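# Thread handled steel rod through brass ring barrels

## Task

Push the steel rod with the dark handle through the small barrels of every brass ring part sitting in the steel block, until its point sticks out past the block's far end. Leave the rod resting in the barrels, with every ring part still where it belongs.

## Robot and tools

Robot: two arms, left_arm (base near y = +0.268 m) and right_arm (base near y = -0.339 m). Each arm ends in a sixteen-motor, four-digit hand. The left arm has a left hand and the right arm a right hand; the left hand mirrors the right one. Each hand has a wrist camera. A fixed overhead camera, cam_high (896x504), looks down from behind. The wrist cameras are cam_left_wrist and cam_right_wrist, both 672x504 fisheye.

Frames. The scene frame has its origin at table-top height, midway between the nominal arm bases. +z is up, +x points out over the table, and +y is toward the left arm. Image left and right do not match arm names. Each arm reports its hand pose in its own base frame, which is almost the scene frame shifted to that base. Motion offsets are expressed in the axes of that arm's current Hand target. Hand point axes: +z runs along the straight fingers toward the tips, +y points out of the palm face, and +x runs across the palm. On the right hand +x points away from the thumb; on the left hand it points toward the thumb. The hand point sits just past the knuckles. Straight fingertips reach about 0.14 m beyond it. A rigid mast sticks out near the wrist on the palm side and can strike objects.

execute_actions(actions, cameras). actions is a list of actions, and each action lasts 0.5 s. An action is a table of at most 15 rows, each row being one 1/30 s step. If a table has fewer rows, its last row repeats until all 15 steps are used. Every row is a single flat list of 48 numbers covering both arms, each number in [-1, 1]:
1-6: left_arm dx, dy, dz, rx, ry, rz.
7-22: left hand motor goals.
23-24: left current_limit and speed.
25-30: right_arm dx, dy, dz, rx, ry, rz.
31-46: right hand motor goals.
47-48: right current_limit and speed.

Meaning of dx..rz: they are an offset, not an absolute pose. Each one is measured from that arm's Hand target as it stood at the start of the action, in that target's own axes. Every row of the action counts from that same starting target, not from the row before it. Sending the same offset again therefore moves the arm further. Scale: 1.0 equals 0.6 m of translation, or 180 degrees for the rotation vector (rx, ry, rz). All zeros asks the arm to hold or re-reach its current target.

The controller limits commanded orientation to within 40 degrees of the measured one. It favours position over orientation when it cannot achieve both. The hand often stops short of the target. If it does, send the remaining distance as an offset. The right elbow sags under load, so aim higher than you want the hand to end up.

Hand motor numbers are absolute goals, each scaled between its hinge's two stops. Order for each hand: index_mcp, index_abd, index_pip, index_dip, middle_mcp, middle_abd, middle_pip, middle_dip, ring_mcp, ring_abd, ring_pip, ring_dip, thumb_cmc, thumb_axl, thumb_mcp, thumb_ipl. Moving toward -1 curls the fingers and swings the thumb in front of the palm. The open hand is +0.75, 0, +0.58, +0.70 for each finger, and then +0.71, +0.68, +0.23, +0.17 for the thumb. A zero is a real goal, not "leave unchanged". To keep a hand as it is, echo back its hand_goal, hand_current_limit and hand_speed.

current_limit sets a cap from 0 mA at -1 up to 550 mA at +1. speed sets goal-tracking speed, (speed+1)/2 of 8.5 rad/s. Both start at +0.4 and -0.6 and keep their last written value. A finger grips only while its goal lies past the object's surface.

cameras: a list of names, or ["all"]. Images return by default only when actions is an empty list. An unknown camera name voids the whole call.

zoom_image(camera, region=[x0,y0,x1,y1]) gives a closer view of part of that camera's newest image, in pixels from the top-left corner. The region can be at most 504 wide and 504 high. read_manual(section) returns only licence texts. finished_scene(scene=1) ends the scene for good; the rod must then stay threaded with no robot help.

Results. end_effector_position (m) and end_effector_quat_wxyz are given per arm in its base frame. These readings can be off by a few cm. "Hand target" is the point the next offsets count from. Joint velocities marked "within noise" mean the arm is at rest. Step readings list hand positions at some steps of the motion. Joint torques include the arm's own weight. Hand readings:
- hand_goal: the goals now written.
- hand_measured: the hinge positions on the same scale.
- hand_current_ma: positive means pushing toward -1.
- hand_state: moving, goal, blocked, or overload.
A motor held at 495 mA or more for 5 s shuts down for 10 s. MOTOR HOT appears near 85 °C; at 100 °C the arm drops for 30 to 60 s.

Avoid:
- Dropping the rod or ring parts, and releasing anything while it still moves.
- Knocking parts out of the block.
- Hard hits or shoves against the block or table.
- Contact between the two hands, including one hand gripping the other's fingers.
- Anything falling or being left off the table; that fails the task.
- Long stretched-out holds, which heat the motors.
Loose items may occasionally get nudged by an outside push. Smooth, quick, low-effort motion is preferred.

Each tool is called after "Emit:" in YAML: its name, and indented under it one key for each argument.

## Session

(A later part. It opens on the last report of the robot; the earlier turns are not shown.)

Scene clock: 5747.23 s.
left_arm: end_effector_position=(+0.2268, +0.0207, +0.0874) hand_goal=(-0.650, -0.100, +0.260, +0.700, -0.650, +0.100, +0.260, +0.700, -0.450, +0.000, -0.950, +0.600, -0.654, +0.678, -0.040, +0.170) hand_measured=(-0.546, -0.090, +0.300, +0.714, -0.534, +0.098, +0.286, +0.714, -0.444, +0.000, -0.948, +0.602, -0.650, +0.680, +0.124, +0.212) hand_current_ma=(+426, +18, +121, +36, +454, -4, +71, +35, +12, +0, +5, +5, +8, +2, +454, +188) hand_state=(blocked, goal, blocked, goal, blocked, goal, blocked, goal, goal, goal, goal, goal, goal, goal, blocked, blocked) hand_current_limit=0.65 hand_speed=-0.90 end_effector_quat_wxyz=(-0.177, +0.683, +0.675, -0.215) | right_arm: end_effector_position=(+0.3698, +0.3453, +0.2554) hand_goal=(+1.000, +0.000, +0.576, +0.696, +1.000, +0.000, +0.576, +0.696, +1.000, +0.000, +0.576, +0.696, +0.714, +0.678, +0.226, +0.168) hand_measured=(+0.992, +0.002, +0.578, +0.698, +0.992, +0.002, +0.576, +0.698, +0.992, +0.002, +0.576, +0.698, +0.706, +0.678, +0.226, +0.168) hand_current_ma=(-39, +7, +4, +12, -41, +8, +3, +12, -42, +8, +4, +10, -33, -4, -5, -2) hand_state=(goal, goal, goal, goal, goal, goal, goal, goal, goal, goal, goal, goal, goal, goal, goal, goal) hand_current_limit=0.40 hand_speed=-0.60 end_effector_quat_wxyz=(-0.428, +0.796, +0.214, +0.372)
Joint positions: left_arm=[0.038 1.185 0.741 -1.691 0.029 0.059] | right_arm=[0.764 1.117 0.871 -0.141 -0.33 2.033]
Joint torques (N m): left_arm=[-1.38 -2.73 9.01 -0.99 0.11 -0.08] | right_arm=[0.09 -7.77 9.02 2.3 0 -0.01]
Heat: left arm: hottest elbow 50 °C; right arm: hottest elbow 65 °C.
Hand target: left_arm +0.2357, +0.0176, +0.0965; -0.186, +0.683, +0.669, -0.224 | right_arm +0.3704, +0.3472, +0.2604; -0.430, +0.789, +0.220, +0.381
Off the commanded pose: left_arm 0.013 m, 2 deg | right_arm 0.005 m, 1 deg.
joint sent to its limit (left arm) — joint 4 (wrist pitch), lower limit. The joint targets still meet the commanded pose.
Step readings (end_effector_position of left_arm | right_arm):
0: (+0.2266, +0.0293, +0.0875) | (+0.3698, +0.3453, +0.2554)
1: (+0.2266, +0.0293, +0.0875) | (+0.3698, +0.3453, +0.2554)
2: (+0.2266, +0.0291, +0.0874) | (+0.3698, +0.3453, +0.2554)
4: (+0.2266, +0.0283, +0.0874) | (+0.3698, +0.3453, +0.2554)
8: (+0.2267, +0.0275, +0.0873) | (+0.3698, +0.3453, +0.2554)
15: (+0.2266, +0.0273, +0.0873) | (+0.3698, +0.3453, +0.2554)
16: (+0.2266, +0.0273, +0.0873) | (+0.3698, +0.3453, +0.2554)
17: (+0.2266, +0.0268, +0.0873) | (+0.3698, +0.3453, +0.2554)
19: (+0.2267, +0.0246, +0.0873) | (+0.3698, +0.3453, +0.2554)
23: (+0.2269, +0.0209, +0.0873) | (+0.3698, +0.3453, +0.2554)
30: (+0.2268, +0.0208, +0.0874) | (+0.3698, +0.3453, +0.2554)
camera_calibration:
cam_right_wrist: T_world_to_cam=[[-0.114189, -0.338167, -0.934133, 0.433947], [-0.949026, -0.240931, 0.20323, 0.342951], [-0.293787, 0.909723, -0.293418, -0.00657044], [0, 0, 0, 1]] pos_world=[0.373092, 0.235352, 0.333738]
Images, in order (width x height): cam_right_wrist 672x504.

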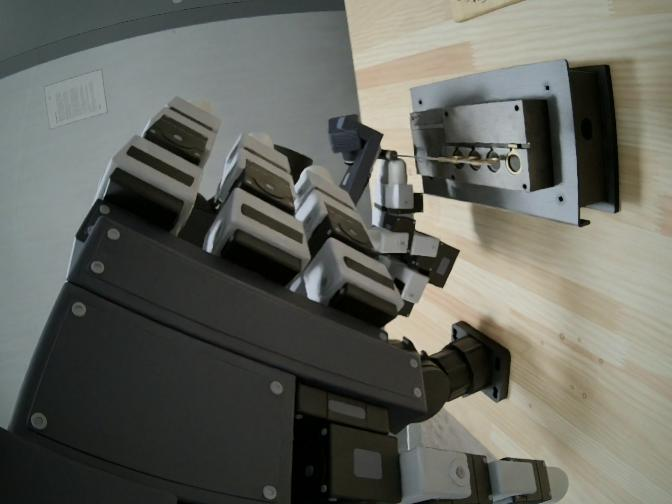

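Emit:
execute_actions:
  actions:
    - [[0,0,0,0,0,0,-0.65,-0.1,0.26,0.7,-0.65,0.1,0.26,0.7,-0.45,0,-0.95,0.6,-0.655,0.678,-0.04,0.17,0.65,-0.9,-0.044,0.069,-0.057,0,0,0,1,0,1,1,1,0,1,1,1,0,1,1,0.714,0.678,0.226,0.168,0.4,-0.6]]
    - [[0,0,0,0,0,0,-0.65,-0.1,0.26,0.7,-0.65,0.1,0.26,0.7,-0.45,0,-0.95,0.6,-0.655,0.678,-0.04,0.17,0.65,-0.9,-0.0437,0.0686,-0.0572,0.0247,0.0921,0.1126,1,0,1,1,1,0,1,1,1,0,1,1,0.714,0.678,0.226,0.168,0.4,-0.6]]
    - [[0,0,0,0,0,0,-0.65,-0.1,0.26,0.7,-0.65,0.1,0.26,0.7,-0.45,0,-0.95,0.6,-0.655,0.678,-0.04,0.17,0.65,-0.9,-0.0776,0.06,0.0426,0,0,0,1,0,1,1,1,0,1,1,1,0,1,1,0.714,0.678,0.226,0.168,0.4,-0.6]]
    - [[0,0,0,0,0,0,-0.65,-0.1,0.26,0.7,-0.65,0.1,0.26,0.7,-0.45,0,-0.95,0.6,-0.655,0.678,-0.04,0.17,0.65,-0.9,-0.0776,0.0607,0.0426,0,0,0,1,0,1,1,1,0,1,1,1,0,1,1,0.714,0.678,0.226,0.168,0.4,-0.6]]
    - [[0,0,0,0,0,0,-0.65,-0.1,0.26,0.7,-0.65,0.1,0.26,0.7,-0.45,0,-0.95,0.6,-0.655,0.678,-0.04,0.17,0.65,-0.9,0,0,0,0,0,0,1,0,1,1,1,0,1,1,1,0,1,1,0.714,0.678,0.226,0.168,0.4,-0.6]]
  cameras: ["cam_right_wrist"]

Emit:
zoom_image:
  camera: "cam_right_wrist"
  region: [260, 130, 340, 190]

Scene clock: 5819.80 s.
left_arm: end_effector_position=(+0.2268, +0.0207, +0.0874) hand_goal=(-0.650, -0.100, +0.260, +0.700, -0.650, +0.100, +0.260, +0.700, -0.450, +0.000, -0.950, +0.600, -0.654, +0.678, -0.040, +0.170) hand_measured=(-0.546, -0.090, +0.300, +0.714, -0.534, +0.098, +0.286, +0.714, -0.444, +0.000, -0.948, +0.602, -0.650, +0.680, +0.124, +0.212) hand_current_ma=(+426, +18, +121, +36, +454, -4, +71, +35, +12, +0, +5, +5, +8, +2, +454, +188) hand_state=(blocked, goal, blocked, goal, blocked, goal, blocked, goal, goal, goal, goal, goal, goal, goal, blocked, blocked) hand_current_limit=0.65 hand_speed=-0.90 end_effector_quat_wxyz=(-0.177, +0.683, +0.675, -0.215) | right_arm: end_effector_position=(+0.3690, +0.2909, +0.0859) hand_goal=(+1.000, +0.000, +1.000, +1.000, +1.000, +0.000, +1.000, +1.000, +1.000, +0.000, +1.000, +1.000, +0.714, +0.678, +0.226, +0.168) hand_measured=(+0.992, +0.002, +0.994, +0.996, +0.992, +0.002, +0.996, +0.996, +0.992, +0.002, +0.996, +0.998, +0.706, +0.678, +0.226, +0.168) hand_current_ma=(-38, +7, -23, -14, -40, +8, -19, -15, -40, +8, -20, -12, -33, -4, -5, -2) hand_state=(goal, goal, goal, goal, goal, goal, goal, goal, goal, goal, goal, goal, goal, goal, goal, goal) hand_current_limit=0.40 hand_speed=-0.60 end_effector_quat_wxyz=(-0.466, +0.755, +0.169, +0.428)
Joint positions: left_arm=[0.038 1.185 0.741 -1.691 0.029 0.058] | right_arm=[0.651 1.367 0.407 0.745 -0.389 2.096]
Joint torques (N m): left_arm=[-1.49 -2.67 9.02 -1.05 0.09 -0.03] | right_arm=[0.5 -6.24 5.72 2.39 0.06 0.21]
Heat: left arm: hottest elbow 50 °C; right arm: hottest elbow 65 °C.
Hand target: left_arm +0.2357, +0.0176, +0.0965; -0.186, +0.683, +0.669, -0.224 | right_arm +0.3655, +0.2941, +0.0817; -0.547, +0.735, +0.029, +0.400
Off the commanded pose: left_arm 0.013 m, 2 deg | right_arm 0.006 m, 19 deg.
joint sent to its limit (left arm) — joint 4 (wrist pitch), lower limit. The joint targets still meet the commanded pose.
joint sent to its limit (right arm) — joint 6 (wrist roll), upper limit. The joint targets are off in orientation, not in position.
Step readings (end_effector_position of left_arm | right_arm):
0: (+0.2268, +0.0207, +0.0874) | (+0.3698, +0.3453, +0.2554)
1: (+0.2268, +0.0207, +0.0874) | (+0.3696, +0.3452, +0.2550)
2: (+0.2268, +0.0207, +0.0874) | (+0.3687, +0.3446, +0.2534)
4: (+0.2268, +0.0207, +0.0874) | (+0.3646, +0.3379, +0.2469)
8: (+0.2268, +0.0207, +0.0874) | (+0.3601, +0.3077, +0.2254)
15: (+0.2268, +0.0207, +0.0874) | (+0.3646, +0.2961, +0.2217)
16: (+0.2268, +0.0207, +0.0874) | (+0.3642, +0.2963, +0.2219)
17: (+0.2268, +0.0207, +0.0874) | (+0.3636, +0.2964, +0.2216)
19: (+0.2268, +0.0207, +0.0874) | (+0.3614, +0.2900, +0.2183)
23: (+0.2268, +0.0207, +0.0874) | (+0.3624, +0.2533, +0.1995)
30: (+0.2268, +0.0207, +0.0874) | (+0.3645, +0.2438, +0.1948)
31: (+0.2268, +0.0207, +0.0874) | (+0.3649, +0.2441, +0.1956)
32: (+0.2268, +0.0207, +0.0874) | (+0.3662, +0.2444, +0.1960)
34: (+0.2268, +0.0207, +0.0874) | (+0.3685, +0.2473, +0.1922)
38: (+0.2268, +0.0207, +0.0874) | (+0.3639, +0.2567, +0.1592)
45: (+0.2268, +0.0207, +0.0874) | (+0.3613, +0.2636, +0.1334)
46: (+0.2268, +0.0207, +0.0874) | (+0.3625, +0.2642, +0.1352)
47: (+0.2268, +0.0207, +0.0874) | (+0.3645, +0.2658, +0.1370)
49: (+0.2268, +0.0207, +0.0874) | (+0.3693, +0.2707, +0.1352)
53: (+0.2268, +0.0207, +0.0874) | (+0.3660, +0.2826, +0.1025)
60: (+0.2268, +0.0207, +0.0874) | (+0.3609, +0.2879, +0.0742)
61: (+0.2268, +0.0207, +0.0874) | (+0.3621, +0.2888, +0.0760)
62: (+0.2268, +0.0207, +0.0874) | (+0.3635, +0.2896, +0.0786)
64: (+0.2268, +0.0207, +0.0874) | (+0.3659, +0.2903, +0.0828)
68: (+0.2268, +0.0207, +0.0874) | (+0.3694, +0.2906, +0.0873)
75: (+0.2268, +0.0207, +0.0874) | (+0.3696, +0.2907, +0.0864)
camera_calibration:
cam_right_wrist: T_world_to_cam=[[-0.0706718, -0.18412, -0.98036, 0.200244], [-0.975329, -0.193306, 0.106614, 0.367633], [-0.209139, 0.963708, -0.165917, -0.0649384], [0, 0, 0, 1]] pos_world=[0.359133, 0.170516, 0.146342]
Images, in order (width x height): cam_right_wrist 672x504.

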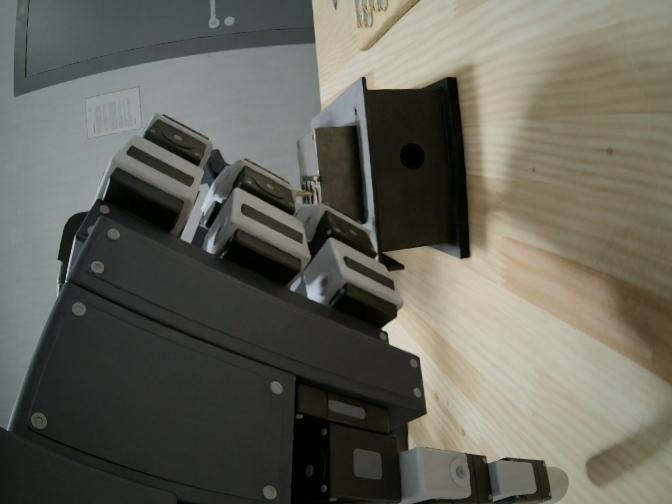

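Scaled by 6.300 from the camera's 672x504 image, which has a finer 960x720 frame.

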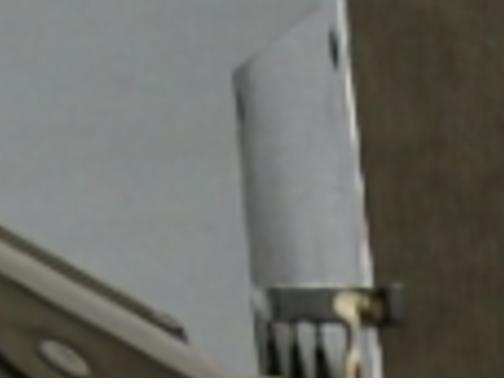

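Emit:
zoom_image:
  camera: "cam_right_wrist"
  region: [292, 165, 332, 205]

Scaled by 12.600 from the camera's 672x504 image, which has a finer 960x720 frame.

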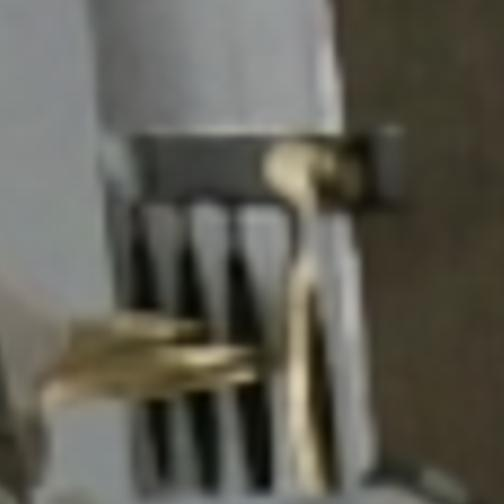

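Emit:
execute_actions:
  actions:
    - [[0.0129,-0.0008,-0.0003,0,0,0,-0.65,-0.1,0.26,0.7,-0.65,0.1,0.26,0.7,-0.45,0,-0.95,0.6,-0.655,0.678,-0.04,0.17,0.65,-0.9,0,0,0,0,0,0,1,0,1,1,1,0,1,1,1,0,1,1,0.714,0.678,0.226,0.168,0.4,-0.6]]
    - [[0.0129,-0.0008,-0.0003,0,0,0,-0.65,-0.1,0.26,0.7,-0.65,0.1,0.26,0.7,-0.45,0,-0.95,0.6,-0.655,0.678,-0.04,0.17,0.65,-0.9,0,0,0,0,0,0,1,0,1,1,1,0,1,1,1,0,1,1,0.714,0.678,0.226,0.168,0.4,-0.6]]
  cameras: ["cam_right_wrist"]

Emit:
zoom_image:
  camera: "cam_right_wrist"
  region: [292, 165, 332, 205]

Scene clock: 5834.27 s.
left_arm: end_effector_position=(+0.2266, +0.0295, +0.0874) hand_goal=(-0.650, -0.100, +0.260, +0.700, -0.650, +0.100, +0.260, +0.700, -0.450, +0.000, -0.950, +0.600, -0.654, +0.678, -0.040, +0.170) hand_measured=(-0.546, -0.090, +0.300, +0.714, -0.536, +0.096, +0.286, +0.714, -0.444, +0.000, -0.948, +0.602, -0.650, +0.680, +0.124, +0.212) hand_current_ma=(+426, +17, +121, +36, +454, -5, +71, +35, +12, +0, +5, +5, +8, +2, +454, +188) hand_state=(blocked, goal, blocked, goal, blocked, goal, blocked, goal, goal, goal, goal, goal, goal, goal, blocked, blocked) hand_current_limit=0.65 hand_speed=-0.90 end_effector_quat_wxyz=(-0.181, +0.687, +0.671, -0.212) | right_arm: end_effector_position=(+0.3704, +0.2917, +0.0878) hand_goal=(+1.000, +0.000, +1.000, +1.000, +1.000, +0.000, +1.000, +1.000, +1.000, +0.000, +1.000, +1.000, +0.714, +0.678, +0.226, +0.168) hand_measured=(+0.992, +0.002, +0.994, +0.996, +0.992, +0.002, +0.996, +0.996, +0.992, +0.002, +0.996, +0.998, +0.706, +0.678, +0.226, +0.168) hand_current_ma=(-38, +7, -23, -14, -40, +8, -19, -15, -40, +8, -20, -12, -33, -4, -5, -2) hand_state=(goal, goal, goal, goal, goal, goal, goal, goal, goal, goal, goal, goal, goal, goal, goal, goal) hand_current_limit=0.40 hand_speed=-0.60 end_effector_quat_wxyz=(-0.466, +0.753, +0.168, +0.434)
Joint positions: left_arm=[0.066 1.185 0.741 -1.691 0 0.089] | right_arm=[0.655 1.371 0.407 0.759 -0.378 2.096]
Joint torques (N m): left_arm=[1.38 -2.84 8.9 -1.06 -0.09 0.11] | right_arm=[0.5 -6.24 5.45 2.37 0.08 0.21]
Heat: left arm: hottest elbow 50 °C; right arm: hottest elbow 62 °C.
Hand target: left_arm +0.2352, +0.0331, +0.0964; -0.186, +0.684, +0.669, -0.224 | right_arm +0.3656, +0.2942, +0.0818; -0.547, +0.735, +0.029, +0.400
Off the commanded pose: left_arm 0.013 m, 2 deg | right_arm 0.008 m, 19 deg.
joint sent to its limit (left arm) — joint 4 (wrist pitch), lower limit. The joint targets still meet the commanded pose.
joint sent to its limit (right arm) — joint 6 (wrist roll), upper limit. The joint targets are off in orientation, not in position.
Step readings (end_effector_position of left_arm | right_arm):
0: (+0.2268, +0.0207, +0.0874) | (+0.3690, +0.2909, +0.0859)
1: (+0.2268, +0.0207, +0.0874) | (+0.3691, +0.2909, +0.0859)
2: (+0.2268, +0.0209, +0.0874) | (+0.3690, +0.2910, +0.0860)
4: (+0.2268, +0.0217, +0.0874) | (+0.3693, +0.2911, +0.0864)
8: (+0.2268, +0.0225, +0.0875) | (+0.3697, +0.2913, +0.0869)
15: (+0.2269, +0.0225, +0.0875) | (+0.3700, +0.2915, +0.0873)
16: (+0.2269, +0.0226, +0.0875) | (+0.3701, +0.2915, +0.0874)
17: (+0.2269, +0.0233, +0.0875) | (+0.3700, +0.2916, +0.0875)
19: (+0.2268, +0.0253, +0.0875) | (+0.3702, +0.2916, +0.0875)
23: (+0.2266, +0.0292, +0.0875) | (+0.3702, +0.2917, +0.0877)
30: (+0.2266, +0.0297, +0.0875) | (+0.3703, +0.2918, +0.0878)
camera_calibration:
cam_right_wrist: T_world_to_cam=[[-0.0618986, -0.178839, -0.981929, 0.197713], [-0.977623, -0.187316, 0.0957431, 0.368976], [-0.201054, 0.965883, -0.163243, -0.069017], [0, 0, 0, 1]] pos_world=[0.359081, 0.171136, 0.147546]
Images, in order (width x height): cam_right_wrist 672x504.

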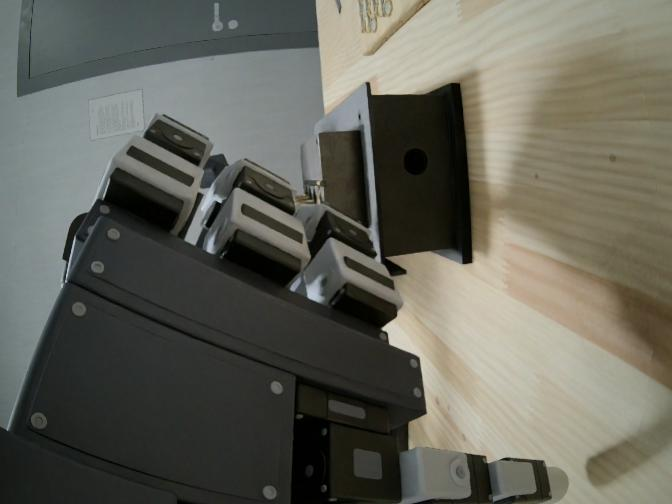

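Scaled by 12.600 from the camera's 672x504 image, which has a finer 960x720 frame.

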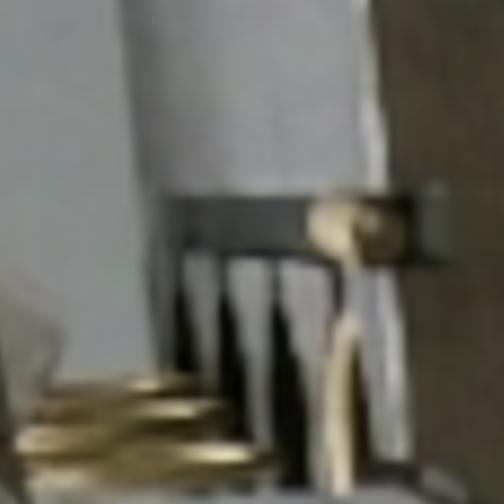

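Emit:
execute_actions:
  actions:
    - [[0,0,0,0,0,0,-0.65,-0.1,0.26,0.7,-0.65,0.1,0.26,0.7,-0.45,0,-0.95,0.6,-0.655,0.678,-0.04,0.17,0.65,-0.9,0.0785,-0.061,-0.0425,0,0,0,1,0,1,1,1,0,1,1,1,0,1,1,0.714,0.678,0.226,0.168,0.4,-0.6]]
    - [[0,0,0,0,0,0,-0.65,-0.1,0.26,0.7,-0.65,0.1,0.26,0.7,-0.45,0,-0.95,0.6,-0.655,0.678,-0.04,0.17,0.65,-0.9,0.0785,-0.061,-0.0425,0,0,0,1,0,1,1,1,0,1,1,1,0,1,1,0.714,0.678,0.226,0.168,0.4,-0.6]]
    - [[0,0,0,0,0,0,-0.65,-0.1,0.26,0.7,-0.65,0.1,0.26,0.7,-0.45,0,-0.95,0.6,-0.655,0.678,-0.04,0.17,0.65,-0.9,0,-0.0706,0.0692,0,0,0,1,0,0.576,0.696,1,0,0.576,0.696,1,0,0.576,0.696,0.714,0.678,0.226,0.168,0.4,-0.6]]
    - [[0,0,0,0,0,0,-0.65,-0.1,0.26,0.7,-0.65,0.1,0.26,0.7,-0.45,0,-0.95,0.6,-0.655,0.678,-0.04,0.17,0.65,-0.9,-0.0015,-0.0707,0.0693,-0.0247,-0.0921,-0.1126,1,0,0.576,0.696,1,0,0.576,0.696,1,0,0.576,0.696,0.714,0.678,0.226,0.168,0.4,-0.6]]
    - [[0,0,0,0,0,0,-0.65,-0.1,0.26,0.7,-0.65,0.1,0.26,0.7,-0.45,0,-0.95,0.6,-0.655,0.678,-0.04,0.17,0.65,-0.9,0,0,0,0,0,0,1,0,0.576,0.696,1,0,0.576,0.696,1,0,0.576,0.696,0.714,0.678,0.226,0.168,0.4,-0.6]]
  cameras: ["cam_right_wrist"]

Emit:
zoom_image:
  camera: "cam_right_wrist"
  region: [420, 140, 520, 185]

Scene clock: 5908.77 s.
left_arm: end_effector_position=(+0.2266, +0.0295, +0.0874) hand_goal=(-0.650, -0.100, +0.260, +0.700, -0.650, +0.100, +0.260, +0.700, -0.450, +0.000, -0.950, +0.600, -0.654, +0.678, -0.040, +0.170) hand_measured=(-0.546, -0.090, +0.300, +0.714, -0.536, +0.096, +0.286, +0.714, -0.444, +0.000, -0.948, +0.602, -0.650, +0.680, +0.124, +0.212) hand_current_ma=(+426, +17, +121, +36, +454, -5, +71, +35, +12, +0, +5, +5, +8, +2, +454, +188) hand_state=(blocked, goal, blocked, goal, blocked, goal, blocked, goal, goal, goal, goal, goal, goal, goal, blocked, blocked) hand_current_limit=0.65 hand_speed=-0.90 end_effector_quat_wxyz=(-0.181, +0.687, +0.671, -0.212) | right_arm: end_effector_position=(+0.3592, +0.3386, +0.2350) hand_goal=(+1.000, +0.000, +0.576, +0.696, +1.000, +0.000, +0.576, +0.696, +1.000, +0.000, +0.576, +0.696, +0.714, +0.678, +0.226, +0.168) hand_measured=(+0.992, +0.002, +0.576, +0.698, +0.992, +0.002, +0.576, +0.698, +0.992, +0.002, +0.576, +0.698, +0.706, +0.678, +0.226, +0.168) hand_current_ma=(-38, +7, +3, +11, -40, +8, +2, +12, -40, +8, +2, +9, -33, -4, -5, -2) hand_state=(goal, goal, goal, goal, goal, goal, goal, goal, goal, goal, goal, goal, goal, goal, goal, goal) hand_current_limit=0.40 hand_speed=-0.60 end_effector_quat_wxyz=(-0.426, +0.800, +0.215, +0.364)
Joint positions: left_arm=[0.066 1.185 0.741 -1.691 0 0.09] | right_arm=[0.769 1.102 0.814 -0.116 -0.33 2.034]
Joint torques (N m): left_arm=[1.49 -2.9 9.09 -1.03 -0.09 0.16] | right_arm=[-0.44 -6.48 12.89 1.39 0 -0.04]
Heat: left arm: hottest elbow 50 °C; right arm: hottest elbow 58 °C.
Hand target: left_arm +0.2352, +0.0331, +0.0964; -0.186, +0.684, +0.669, -0.224 | right_arm +0.3710, +0.3471, +0.2601; -0.429, +0.789, +0.220, +0.381
Off the commanded pose: left_arm 0.013 m, 2 deg | right_arm 0.029 m, 2 deg.
joint sent to its limit (left arm) — joint 4 (wrist pitch), lower limit. The joint targets still meet the commanded pose.
Step readings (end_effector_position of left_arm | right_arm):
0: (+0.2266, +0.0295, +0.0874) | (+0.3703, +0.2917, +0.0877)
1: (+0.2266, +0.0295, +0.0874) | (+0.3702, +0.2917, +0.0877)
2: (+0.2266, +0.0295, +0.0874) | (+0.3696, +0.2917, +0.0885)
4: (+0.2266, +0.0295, +0.0874) | (+0.3659, +0.2883, +0.0938)
8: (+0.2266, +0.0295, +0.0874) | (+0.3643, +0.2780, +0.1261)
15: (+0.2266, +0.0295, +0.0874) | (+0.3594, +0.2669, +0.1368)
16: (+0.2266, +0.0295, +0.0874) | (+0.3582, +0.2663, +0.1339)
17: (+0.2266, +0.0295, +0.0874) | (+0.3563, +0.2649, +0.1314)
19: (+0.2266, +0.0295, +0.0874) | (+0.3514, +0.2591, +0.1324)
23: (+0.2266, +0.0295, +0.0874) | (+0.3506, +0.2446, +0.1602)
30: (+0.2266, +0.0295, +0.0874) | (+0.3564, +0.2406, +0.1884)
31: (+0.2266, +0.0295, +0.0874) | (+0.3561, +0.2404, +0.1878)
32: (+0.2266, +0.0295, +0.0874) | (+0.3563, +0.2403, +0.1872)
34: (+0.2266, +0.0295, +0.0874) | (+0.3563, +0.2457, +0.1876)
38: (+0.2266, +0.0295, +0.0874) | (+0.3537, +0.2732, +0.2020)
45: (+0.2266, +0.0295, +0.0874) | (+0.3595, +0.2838, +0.2135)
46: (+0.2266, +0.0295, +0.0874) | (+0.3600, +0.2836, +0.2123)
47: (+0.2266, +0.0295, +0.0874) | (+0.3601, +0.2836, +0.2109)
49: (+0.2266, +0.0295, +0.0874) | (+0.3584, +0.2909, +0.2100)
53: (+0.2266, +0.0295, +0.0874) | (+0.3539, +0.3236, +0.2280)
60: (+0.2266, +0.0295, +0.0874) | (+0.3588, +0.3396, +0.2459)
61: (+0.2266, +0.0295, +0.0874) | (+0.3593, +0.3393, +0.2447)
62: (+0.2266, +0.0295, +0.0874) | (+0.3593, +0.3391, +0.2428)
64: (+0.2266, +0.0295, +0.0874) | (+0.3592, +0.3388, +0.2387)
68: (+0.2266, +0.0295, +0.0874) | (+0.3592, +0.3386, +0.2350)
75: (+0.2266, +0.0295, +0.0874) | (+0.3592, +0.3386, +0.2350)
camera_calibration:
cam_right_wrist: T_world_to_cam=[[-0.12461, -0.348284, -0.92907, 0.417389], [-0.945143, -0.243297, 0.217971, 0.331353], [-0.301956, 0.905265, -0.298861, -0.00378858], [0, 0, 0, 1]] pos_world=[0.364043, 0.229417, 0.314426]
Images, in order (width x height): cam_right_wrist 672x504.

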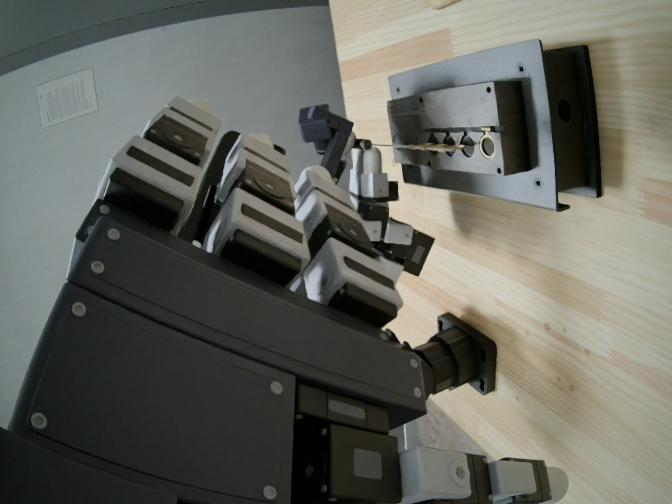

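Scaled by 5.040 from the camera's 672x504 image, which has a finer 960x720 frame.

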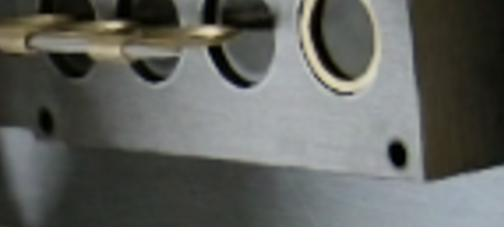

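Emit:
execute_actions:
  actions:
    - [[0,0,0,0,0,0,-0.65,-0.1,0.26,0.7,-0.65,0.1,0.26,0.7,-0.45,0,-0.95,0.6,-0.655,0.678,-0.04,0.17,0.65,-0.9,-0.040,0.014,-0.005,0,0,0,1,0,0.576,0.696,1,0,0.576,0.696,1,0,0.576,0.696,0.714,0.678,0.226,0.168,0.4,-0.6]]
  cameras: ["cam_right_wrist"]

Emit:
zoom_image:
  camera: "cam_right_wrist"
  region: [395, 115, 495, 160]

Scene clock: 5916.90 s.
left_arm: end_effector_position=(+0.2266, +0.0295, +0.0874) hand_goal=(-0.650, -0.100, +0.260, +0.700, -0.650, +0.100, +0.260, +0.700, -0.450, +0.000, -0.950, +0.600, -0.654, +0.678, -0.040, +0.170) hand_measured=(-0.546, -0.090, +0.300, +0.714, -0.536, +0.096, +0.286, +0.714, -0.444, +0.000, -0.948, +0.602, -0.650, +0.680, +0.124, +0.212) hand_current_ma=(+426, +17, +121, +36, +454, -5, +71, +35, +12, +0, +5, +5, +8, +2, +454, +188) hand_state=(blocked, goal, blocked, goal, blocked, goal, blocked, goal, goal, goal, goal, goal, goal, goal, blocked, blocked) hand_current_limit=0.65 hand_speed=-0.90 end_effector_quat_wxyz=(-0.181, +0.687, +0.671, -0.212) | right_arm: end_effector_position=(+0.3598, +0.3381, +0.2325) hand_goal=(+1.000, +0.000, +0.576, +0.696, +1.000, +0.000, +0.576, +0.696, +1.000, +0.000, +0.576, +0.696, +0.714, +0.678, +0.226, +0.168) hand_measured=(+0.992, +0.002, +0.576, +0.698, +0.992, +0.002, +0.576, +0.698, +0.992, +0.002, +0.576, +0.698, +0.706, +0.678, +0.226, +0.168) hand_current_ma=(-38, +7, +3, +11, -40, +8, +2, +12, -40, +8, +2, +9, -33, -4, -5, -2) hand_state=(goal, goal, goal, goal, goal, goal, goal, goal, goal, goal, goal, goal, goal, goal, goal, goal) hand_current_limit=0.40 hand_speed=-0.60 end_effector_quat_wxyz=(-0.428, +0.796, +0.214, +0.371)
Joint positions: left_arm=[0.066 1.185 0.741 -1.691 0 0.09] | right_arm=[0.769 1.101 0.797 -0.084 -0.326 2.034]
Joint torques (N m): left_arm=[1.32 -2.9 8.99 -1.02 -0.08 0.14] | right_arm=[0.03 -7.41 8.9 2.29 0.01 -0.01]
Heat: left arm: hottest elbow 50 °C; right arm: hottest elbow 61 °C.
Hand target: left_arm +0.2352, +0.0331, +0.0964; -0.186, +0.684, +0.669, -0.224 | right_arm +0.3607, +0.3396, +0.2378; -0.430, +0.789, +0.220, +0.381
Off the commanded pose: left_arm 0.013 m, 2 deg | right_arm 0.006 m, 1 deg.
joint sent to its limit (left arm) — joint 4 (wrist pitch), lower limit. The joint targets still meet the commanded pose.
Step readings (end_effector_position of left_arm | right_arm):
0: (+0.2266, +0.0295, +0.0874) | (+0.3592, +0.3386, +0.2350)
1: (+0.2266, +0.0295, +0.0874) | (+0.3592, +0.3386, +0.2350)
2: (+0.2266, +0.0295, +0.0874) | (+0.3593, +0.3385, +0.2350)
4: (+0.2266, +0.0295, +0.0874) | (+0.3600, +0.3388, +0.2360)
8: (+0.2266, +0.0295, +0.0874) | (+0.3614, +0.3397, +0.2380)
15: (+0.2266, +0.0295, +0.0874) | (+0.3597, +0.3380, +0.2323)
camera_calibration:
cam_right_wrist: T_world_to_cam=[[-0.114425, -0.338798, -0.933875, 0.409242], [-0.948708, -0.241617, 0.203898, 0.336378], [-0.294721, 0.909306, -0.293773, -0.00904363], [0, 0, 0, 1]] pos_world=[0.363287, 0.228148, 0.310937]
Images, in order (width x height): cam_right_wrist 672x504.

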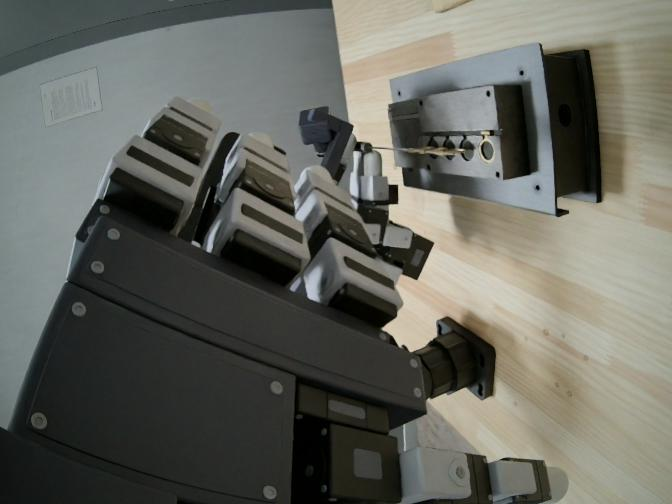

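Scaled by 5.040 from the camera's 672x504 image, which has a finer 960x720 frame.

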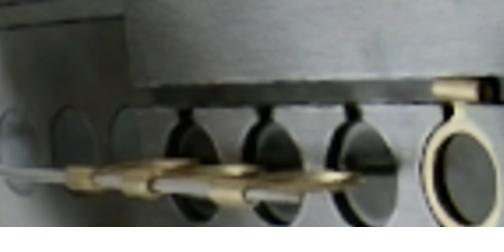

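Emit:
zoom_image:
  camera: "cam_right_wrist"
  region: [426, 138, 486, 165]

Emit:
zoom_image:
  camera: "cam_high"
  region: [300, 150, 400, 200]

Scaled by 8.400 from the camera's 672x504 image, which has a finer 960x720 frame.

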